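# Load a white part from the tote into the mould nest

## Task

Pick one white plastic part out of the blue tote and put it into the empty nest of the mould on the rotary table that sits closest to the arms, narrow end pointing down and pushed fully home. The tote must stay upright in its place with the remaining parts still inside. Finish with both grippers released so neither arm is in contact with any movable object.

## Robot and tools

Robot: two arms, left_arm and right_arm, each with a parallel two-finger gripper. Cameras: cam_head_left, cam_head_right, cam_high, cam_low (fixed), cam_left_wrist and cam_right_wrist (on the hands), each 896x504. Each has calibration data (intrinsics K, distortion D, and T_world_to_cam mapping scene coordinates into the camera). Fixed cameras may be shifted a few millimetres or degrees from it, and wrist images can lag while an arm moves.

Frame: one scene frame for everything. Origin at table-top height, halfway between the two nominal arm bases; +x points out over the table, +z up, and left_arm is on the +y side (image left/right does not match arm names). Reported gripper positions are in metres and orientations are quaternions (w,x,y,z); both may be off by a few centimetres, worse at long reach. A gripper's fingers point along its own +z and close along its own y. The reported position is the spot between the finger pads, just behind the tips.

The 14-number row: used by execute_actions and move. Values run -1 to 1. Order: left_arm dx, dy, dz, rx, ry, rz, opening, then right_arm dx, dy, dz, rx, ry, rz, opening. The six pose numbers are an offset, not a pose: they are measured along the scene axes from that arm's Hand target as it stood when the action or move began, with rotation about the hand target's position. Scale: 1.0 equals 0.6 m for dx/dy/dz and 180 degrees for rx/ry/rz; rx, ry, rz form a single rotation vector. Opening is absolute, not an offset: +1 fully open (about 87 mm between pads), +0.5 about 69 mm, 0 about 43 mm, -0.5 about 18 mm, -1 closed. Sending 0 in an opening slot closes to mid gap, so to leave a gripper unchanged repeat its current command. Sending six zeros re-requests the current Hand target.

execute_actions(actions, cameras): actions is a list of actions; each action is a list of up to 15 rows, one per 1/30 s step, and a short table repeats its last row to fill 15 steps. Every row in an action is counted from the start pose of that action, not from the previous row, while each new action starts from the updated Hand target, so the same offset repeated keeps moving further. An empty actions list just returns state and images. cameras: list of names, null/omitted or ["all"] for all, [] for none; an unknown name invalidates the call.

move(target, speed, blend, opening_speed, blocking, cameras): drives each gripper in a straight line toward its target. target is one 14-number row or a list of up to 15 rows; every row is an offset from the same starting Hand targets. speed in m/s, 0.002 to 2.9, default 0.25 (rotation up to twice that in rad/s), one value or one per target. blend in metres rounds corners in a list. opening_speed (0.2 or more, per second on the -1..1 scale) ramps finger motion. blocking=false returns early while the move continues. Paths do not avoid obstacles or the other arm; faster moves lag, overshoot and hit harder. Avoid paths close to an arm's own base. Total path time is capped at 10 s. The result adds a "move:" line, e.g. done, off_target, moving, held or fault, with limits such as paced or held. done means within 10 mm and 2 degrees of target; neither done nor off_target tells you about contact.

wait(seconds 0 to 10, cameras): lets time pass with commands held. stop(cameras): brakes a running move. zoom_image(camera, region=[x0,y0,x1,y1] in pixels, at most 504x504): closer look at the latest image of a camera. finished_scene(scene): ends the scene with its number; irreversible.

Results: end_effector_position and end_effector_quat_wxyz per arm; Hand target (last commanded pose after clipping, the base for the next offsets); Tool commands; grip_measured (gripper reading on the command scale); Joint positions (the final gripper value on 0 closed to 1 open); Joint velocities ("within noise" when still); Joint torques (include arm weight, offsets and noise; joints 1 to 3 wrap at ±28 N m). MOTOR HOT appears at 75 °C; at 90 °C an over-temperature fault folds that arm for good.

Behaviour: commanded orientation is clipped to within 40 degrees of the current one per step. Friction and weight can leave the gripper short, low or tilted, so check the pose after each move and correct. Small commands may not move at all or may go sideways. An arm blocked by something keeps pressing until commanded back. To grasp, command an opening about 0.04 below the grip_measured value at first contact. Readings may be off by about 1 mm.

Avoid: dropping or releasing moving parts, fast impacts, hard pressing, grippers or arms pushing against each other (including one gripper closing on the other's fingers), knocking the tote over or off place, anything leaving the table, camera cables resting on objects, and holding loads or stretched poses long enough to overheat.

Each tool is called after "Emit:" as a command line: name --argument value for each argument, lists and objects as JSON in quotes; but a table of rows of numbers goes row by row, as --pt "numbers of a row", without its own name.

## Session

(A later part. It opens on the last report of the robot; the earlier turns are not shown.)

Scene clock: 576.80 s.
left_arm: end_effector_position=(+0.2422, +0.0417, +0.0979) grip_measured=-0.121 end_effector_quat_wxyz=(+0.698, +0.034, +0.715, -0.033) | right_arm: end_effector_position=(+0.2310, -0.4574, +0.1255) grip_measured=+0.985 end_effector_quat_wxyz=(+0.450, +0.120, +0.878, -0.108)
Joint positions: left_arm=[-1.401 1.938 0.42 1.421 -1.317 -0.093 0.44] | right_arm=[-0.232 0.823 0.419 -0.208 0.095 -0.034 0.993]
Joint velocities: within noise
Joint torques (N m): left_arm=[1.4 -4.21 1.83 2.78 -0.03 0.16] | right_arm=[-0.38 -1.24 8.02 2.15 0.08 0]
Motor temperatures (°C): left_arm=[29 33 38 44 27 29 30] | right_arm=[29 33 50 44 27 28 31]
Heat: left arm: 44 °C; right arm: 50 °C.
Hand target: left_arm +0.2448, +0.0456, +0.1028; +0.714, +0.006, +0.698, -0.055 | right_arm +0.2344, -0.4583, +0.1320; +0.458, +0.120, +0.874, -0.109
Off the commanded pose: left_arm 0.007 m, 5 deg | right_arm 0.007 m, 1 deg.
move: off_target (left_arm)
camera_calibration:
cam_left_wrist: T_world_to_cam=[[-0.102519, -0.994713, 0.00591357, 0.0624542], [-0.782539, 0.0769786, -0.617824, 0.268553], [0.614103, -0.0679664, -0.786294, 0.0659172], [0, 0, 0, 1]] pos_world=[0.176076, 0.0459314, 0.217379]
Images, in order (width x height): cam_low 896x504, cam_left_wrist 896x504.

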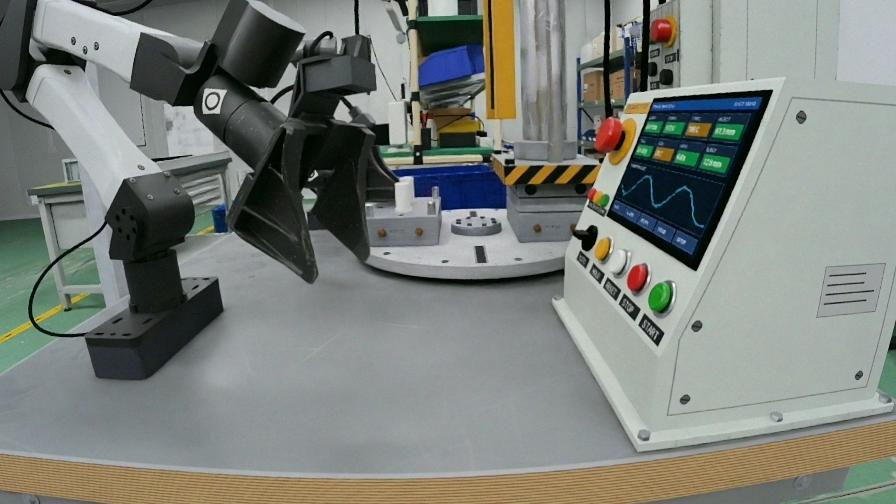

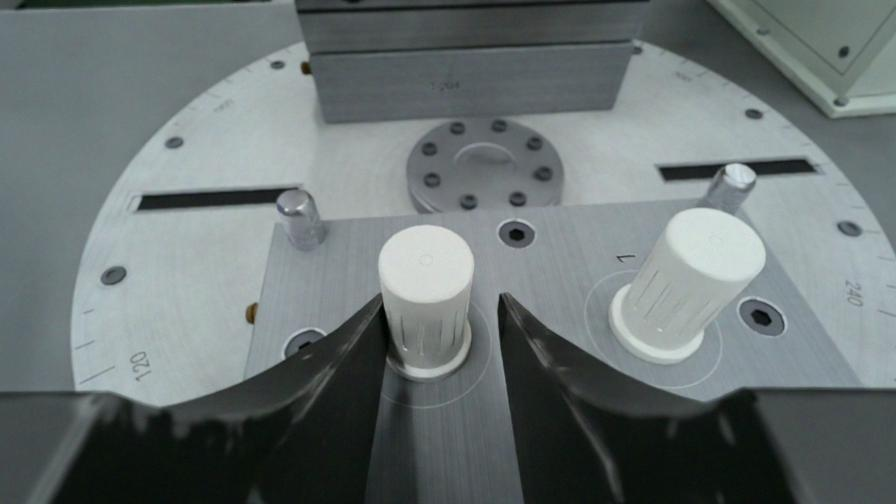

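Emit:
move --target '[0.0,0.006,0.009,0,0,0,0.0,0,0,0,0,0,0,1]' --speed 0.04 --opening_speed 0.3 --cameras '["cam_low","cam_left_wrist"]'

Emit:
zoom_image --camera "cam_left_wrist" --region '[300, 200, 600, 470]'

Scene clock: 588.13 s.
left_arm: end_effector_position=(+0.2416, +0.0393, +0.0983) grip_measured=-0.001 end_effector_quat_wxyz=(+0.697, +0.031, +0.715, -0.040) | right_arm: end_effector_position=(+0.2310, -0.4574, +0.1255) grip_measured=+0.985 end_effector_quat_wxyz=(+0.450, +0.120, +0.878, -0.108)
Joint positions: left_arm=[-1.403 1.938 0.422 1.421 -1.313 -0.105 0.499] | right_arm=[-0.232 0.823 0.419 -0.208 0.095 -0.034 0.993]
Joint velocities: within noise
Joint torques (N m): left_arm=[1.78 -6.11 0.32 2.82 -0.05 0.42] | right_arm=[-0.44 -1.35 8.18 2.12 0.09 0.02]
Motor temperatures (°C): left_arm=[29 33 38 46 27 29 30] | right_arm=[29 33 50 44 27 28 31]
Heat: left arm: 46 °C; right arm: 50 °C.
Hand target: left_arm +0.2448, +0.0493, +0.1083; +0.714, +0.006, +0.698, -0.055 | right_arm +0.2344, -0.4583, +0.1320; +0.458, +0.120, +0.874, -0.109
Off the commanded pose: left_arm 0.014 m, 4 deg | right_arm 0.007 m, 1 deg.
move: off_target (left_arm)
camera_calibration:
cam_left_wrist: T_world_to_cam=[[-0.108239, -0.993917, 0.0203521, 0.0598449], [-0.782784, 0.0725909, -0.618045, 0.268726], [0.612807, -0.0828279, -0.78588, 0.0673364], [0, 0, 0, 1]] pos_world=[0.175567, 0.0455512, 0.217785]
Images, in order (width x height): cam_low 896x504, cam_left_wrist 896x504.

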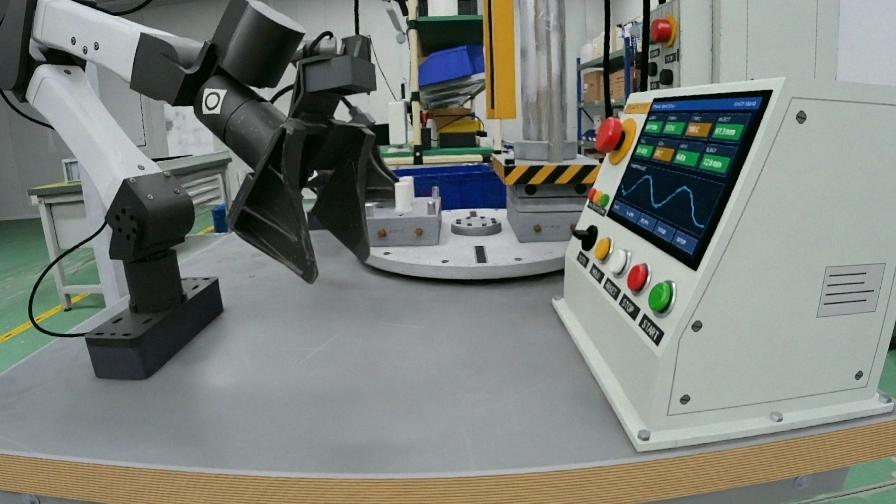

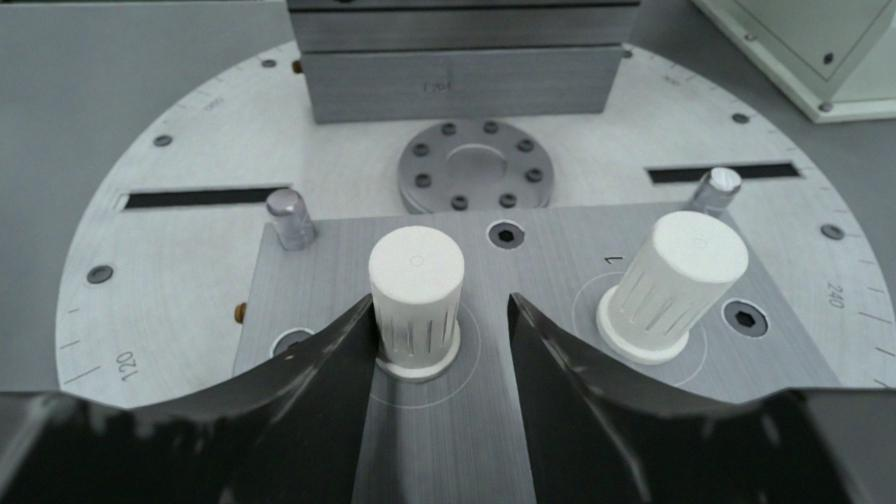

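Scaled by 1.680 from the camera's 896x504 image, which has a finer 1280x720 frame.

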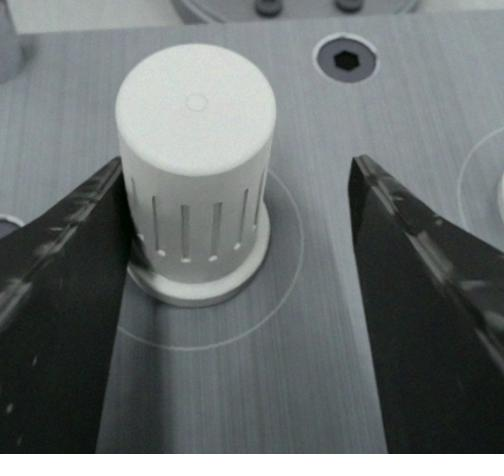

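Emit:
move --target '[-0.045,-0.011,0.002,0,0,0,0.0,0,0,0,0,0,0,1]' --speed 0.05 --cameras '["cam_low","cam_left_wrist"]'

Emit:
zoom_image --camera "cam_low" --region '[360, 130, 450, 240]'

Scene clock: 597.37 s.
left_arm: end_effector_position=(+0.2192, +0.0467, +0.0968) grip_measured=+0.000 end_effector_quat_wxyz=(+0.701, +0.045, +0.712, -0.017) | right_arm: end_effector_position=(+0.2310, -0.4574, +0.1255) grip_measured=+0.985 end_effector_quat_wxyz=(+0.450, +0.120, +0.878, -0.108)
Joint positions: left_arm=[-1.49 1.936 0.402 1.42 -1.416 -0.075 0.5] | right_arm=[-0.232 0.823 0.419 -0.208 0.095 -0.034 0.993]
Joint velocities: within noise
Joint torques (N m): left_arm=[0.16 -6.6 3.32 2.41 -0.1 0] | right_arm=[-0.39 -1.25 8.14 2.15 0.06 0.05]
Motor temperatures (°C): left_arm=[29 34 37 47 27 29 29] | right_arm=[29 33 50 44 27 28 31]
Heat: left arm: 47 °C; right arm: 50 °C.
Hand target: left_arm +0.2178, +0.0426, +0.1095; +0.714, +0.006, +0.698, -0.055 | right_arm +0.2344, -0.4583, +0.1320; +0.458, +0.120, +0.874, -0.109
Off the commanded pose: left_arm 0.013 m, 7 deg | right_arm 0.007 m, 1 deg.
move: off_target (left_arm)
camera_calibration:
cam_left_wrist: T_world_to_cam=[[-0.0942191, -0.995032, -0.0321583, 0.0669316], [-0.776958, 0.0936896, -0.622542, 0.248017], [0.622462, -0.0336697, -0.781925, 0.0756449], [0, 0, 0, 1]] pos_world=[0.151919, 0.0459094, 0.215702]
Images, in order (width x height): cam_low 896x504, cam_left_wrist 896x504.

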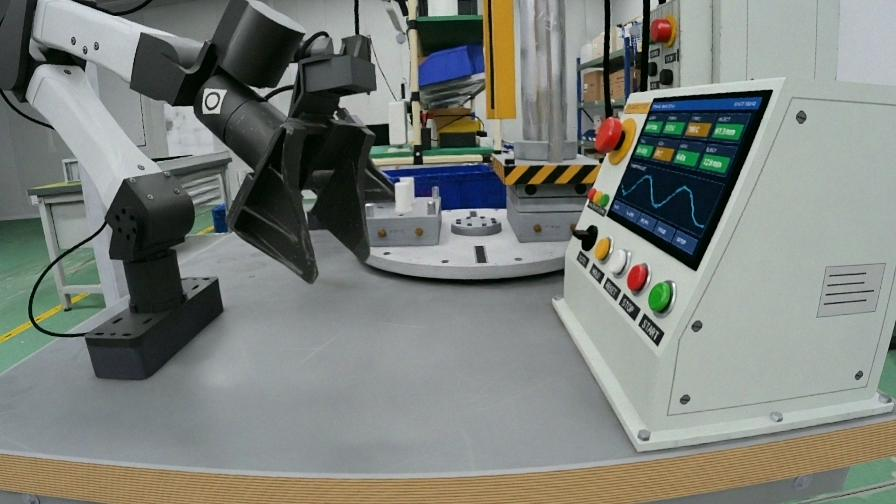

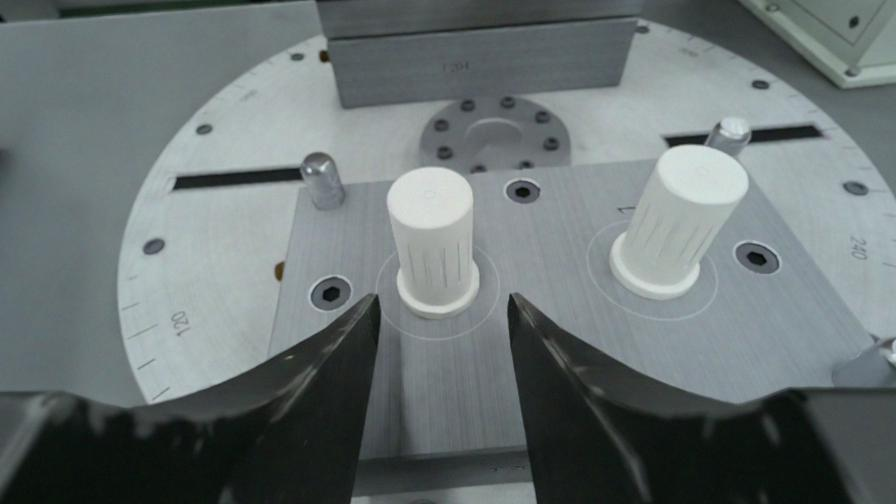

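Scaled by 4.582 from the camera's 896x504 image, which has a finer 1280x720 frame.

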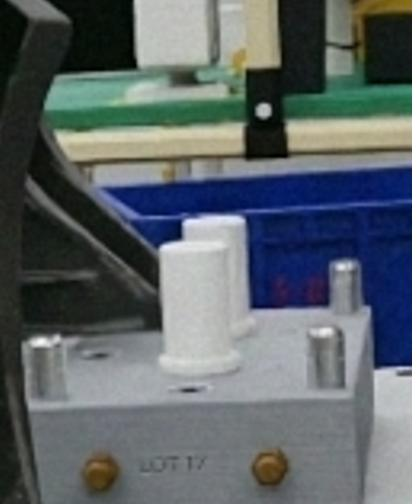

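Emit:
move --target '[-0.1,0.0,0.02,0,0,0,0.0,0,0,0,0,0,0,1]' --speed 0.1

Emit:
zoom_image --camera "cam_low" --region '[360, 130, 450, 240]'

Emit:
zoom_image --camera "cam_left_wrist" --region '[250, 0, 750, 380]'

Scene clock: 602.43 s.
left_arm: end_effector_position=(+0.1603, +0.0418, +0.1144) grip_measured=+0.000 end_effector_quat_wxyz=(+0.705, +0.055, +0.705, -0.059) | right_arm: end_effector_position=(+0.2310, -0.4574, +0.1255) grip_measured=+0.985 end_effector_quat_wxyz=(+0.450, +0.120, +0.878, -0.108)
Joint positions: left_arm=[-1.721 1.843 0.374 1.379 -1.573 -0.095 0.5] | right_arm=[-0.232 0.823 0.419 -0.208 0.095 -0.034 0.993]
Joint velocities: within noise
Joint torques (N m): left_arm=[0.12 -7.36 3.12 1.51 -0.09 -0.18] | right_arm=[-0.23 -1.28 8.14 2.14 0.07 0.02]
Motor temperatures (°C): left_arm=[29 34 37 46 27 29 29] | right_arm=[29 33 50 44 27 28 31]
Heat: left arm: 46 °C; right arm: 50 °C.
Hand target: left_arm +0.1578, +0.0427, +0.1215; +0.714, +0.006, +0.698, -0.055 | right_arm +0.2344, -0.4583, +0.1320; +0.458, +0.120, +0.874, -0.109
Off the commanded pose: left_arm 0.007 m, 6 deg | right_arm 0.007 m, 1 deg.
joint sent to its limit (left arm) — joint 5 (wrist yaw), lower limit. The joint targets are off in orientation, not in position.
move: off_target (left_arm)
camera_calibration:
cam_left_wrist: T_world_to_cam=[[-0.168022, -0.985718, 0.0113242, 0.0635689], [-0.761122, 0.12242, -0.636951, 0.211531], [0.626468, -0.115641, -0.770821, 0.127495], [0, 0, 0, 1]] pos_world=[0.0918101, 0.0515089, 0.23229]
cam_right_wrist: T_world_to_cam=[[-0.31501, -0.944202, 0.0961823, -0.375248], [-0.946053, 0.304287, -0.111325, 0.397031], [0.0758463, -0.126062, -0.989119, 0.190546], [0, 0, 0, 1]] pos_world=[0.242954, -0.451101, 0.268765]

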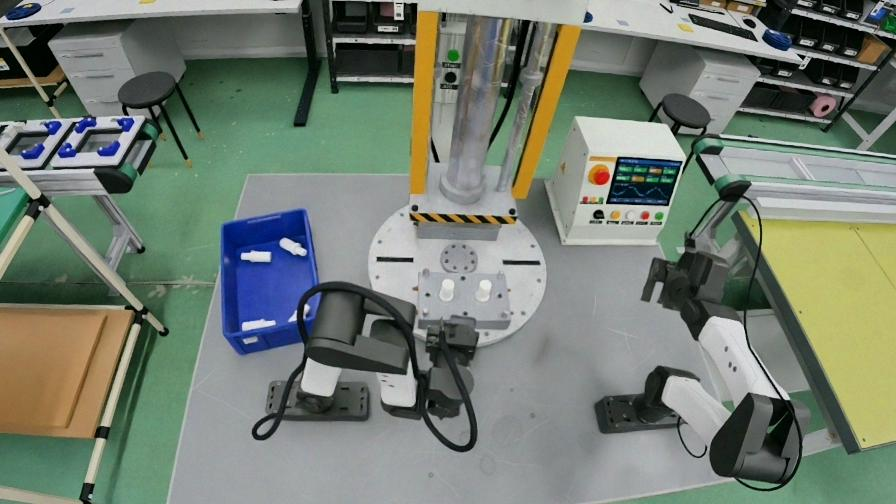

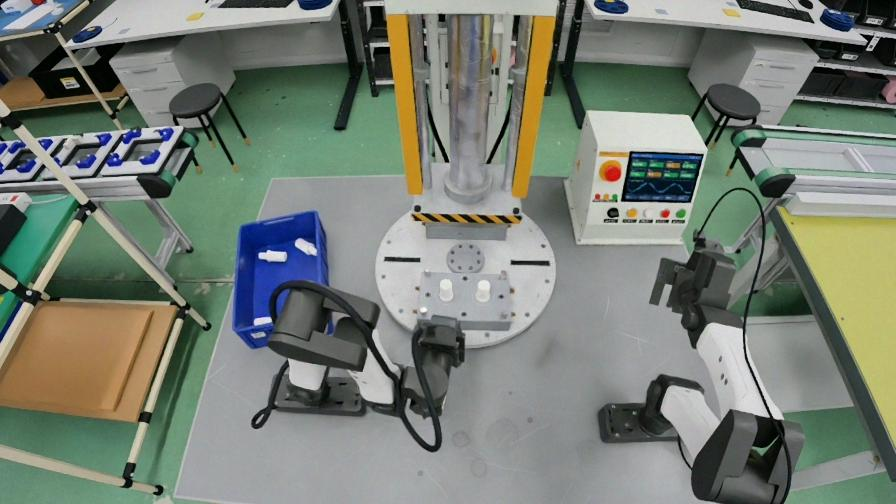

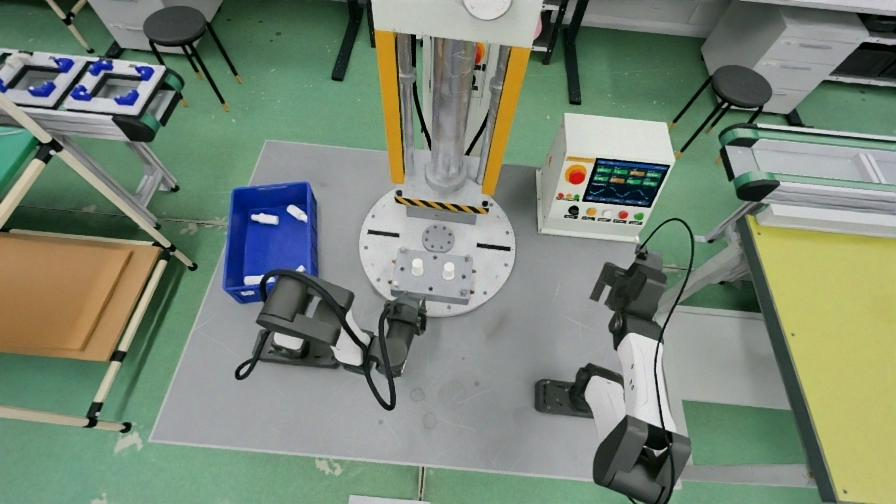

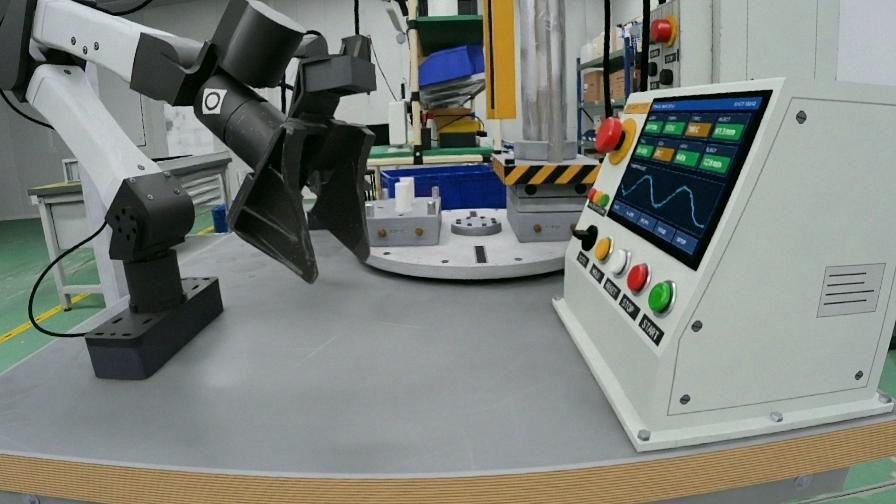

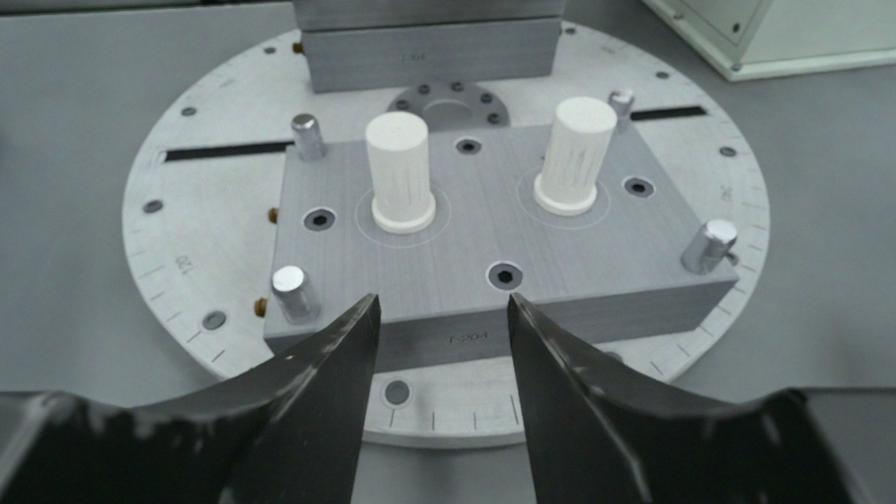

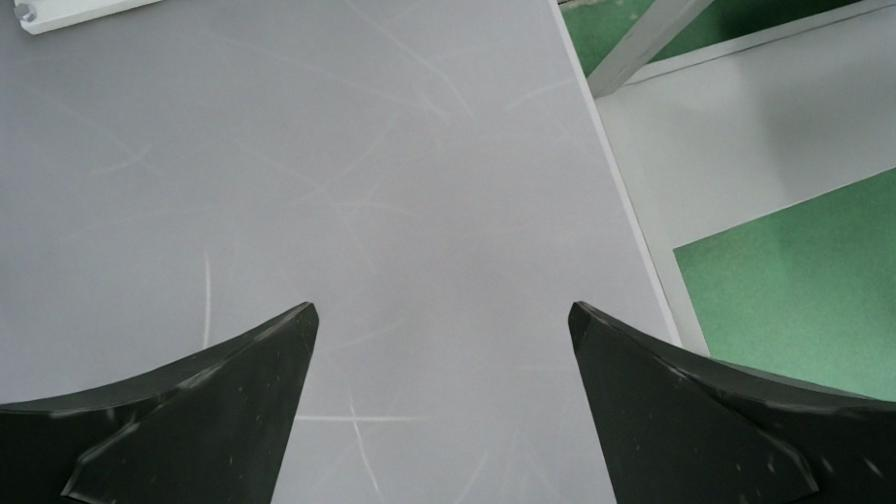

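Scaled by 4.582 from the camera's 896x504 image, which has a finer 1280x720 frame.

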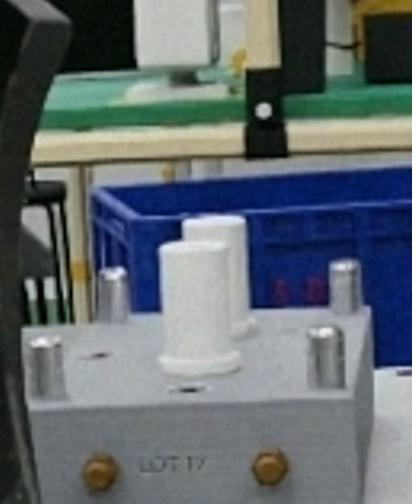

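Scaled by 1.008 from the camera's 896x504 image, which has a finer 1280x720 frame.

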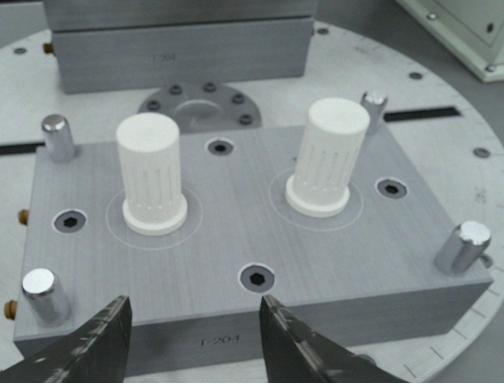

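Emit:
move --target '[0.0,-0.27,0.2,0,0,0,0.0,0,0,0,0,0,0,1]' --speed 0.2 --cameras '["cam_head_left","cam_high","cam_low","cam_head_right"]'

Scene clock: 612.83 s.
left_arm: end_effector_position=(+0.1549, -0.1157, +0.2437) grip_measured=+0.000 end_effector_quat_wxyz=(+0.704, +0.012, +0.708, -0.063) | right_arm: end_effector_position=(+0.2310, -0.4574, +0.1255) grip_measured=+0.985 end_effector_quat_wxyz=(+0.450, +0.120, +0.878, -0.108)
Joint positions: left_arm=[-1.672 1.973 1.213 1.061 -1.578 0.229 0.5] | right_arm=[-0.232 0.823 0.419 -0.208 0.095 -0.034 0.993]
Joint velocities: within noise
Joint torques (N m): left_arm=[1.39 -7.32 9.47 0.99 0.24 -0.02] | right_arm=[-0.29 -1.29 8.21 2.14 0.05 0.01]
Motor temperatures (°C): left_arm=[29 36 38 44 27 29 29] | right_arm=[29 33 50 44 27 28 31]
Heat: left arm: 44 °C; right arm: 50 °C.
Hand target: left_arm +0.1578, -0.1193, +0.2414; +0.714, +0.006, +0.698, -0.055 | right_arm +0.2344, -0.4583, +0.1320; +0.458, +0.120, +0.874, -0.109
Off the commanded pose: left_arm 0.005 m, 2 deg | right_arm 0.007 m, 1 deg.
move: done
Images, in order (width x height): cam_head_left 896x504, cam_head_right 896x504, cam_high 896x504, cam_low 896x504.

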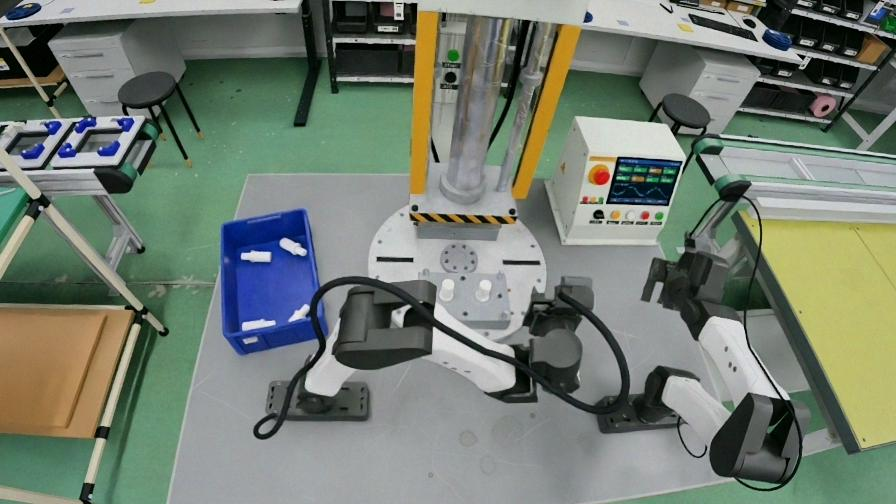

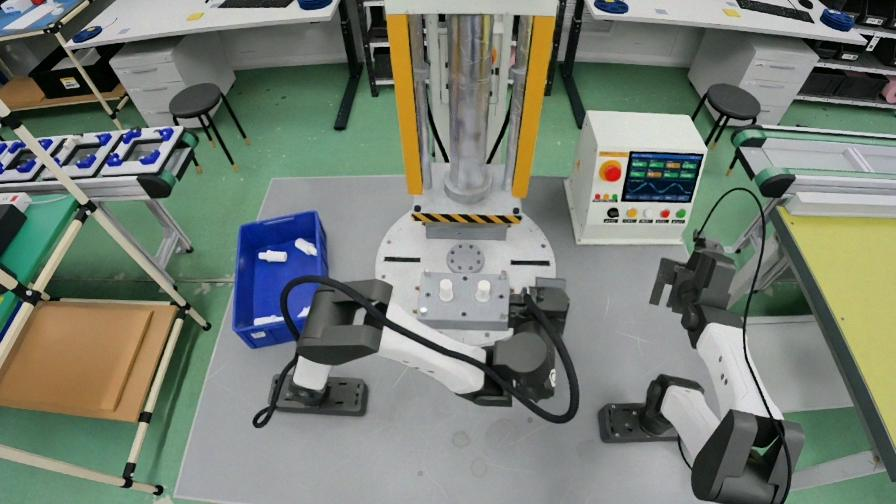

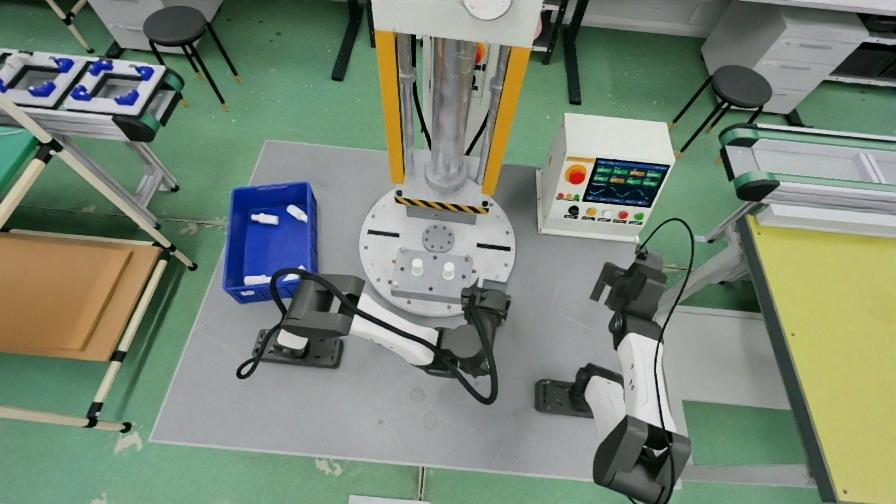

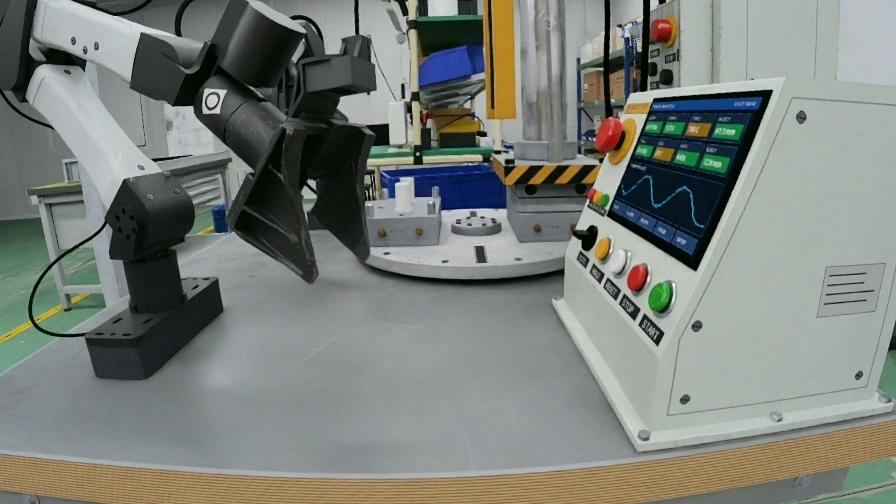

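Emit:
finished_scene --scene 2

The scene is finished: the task was done.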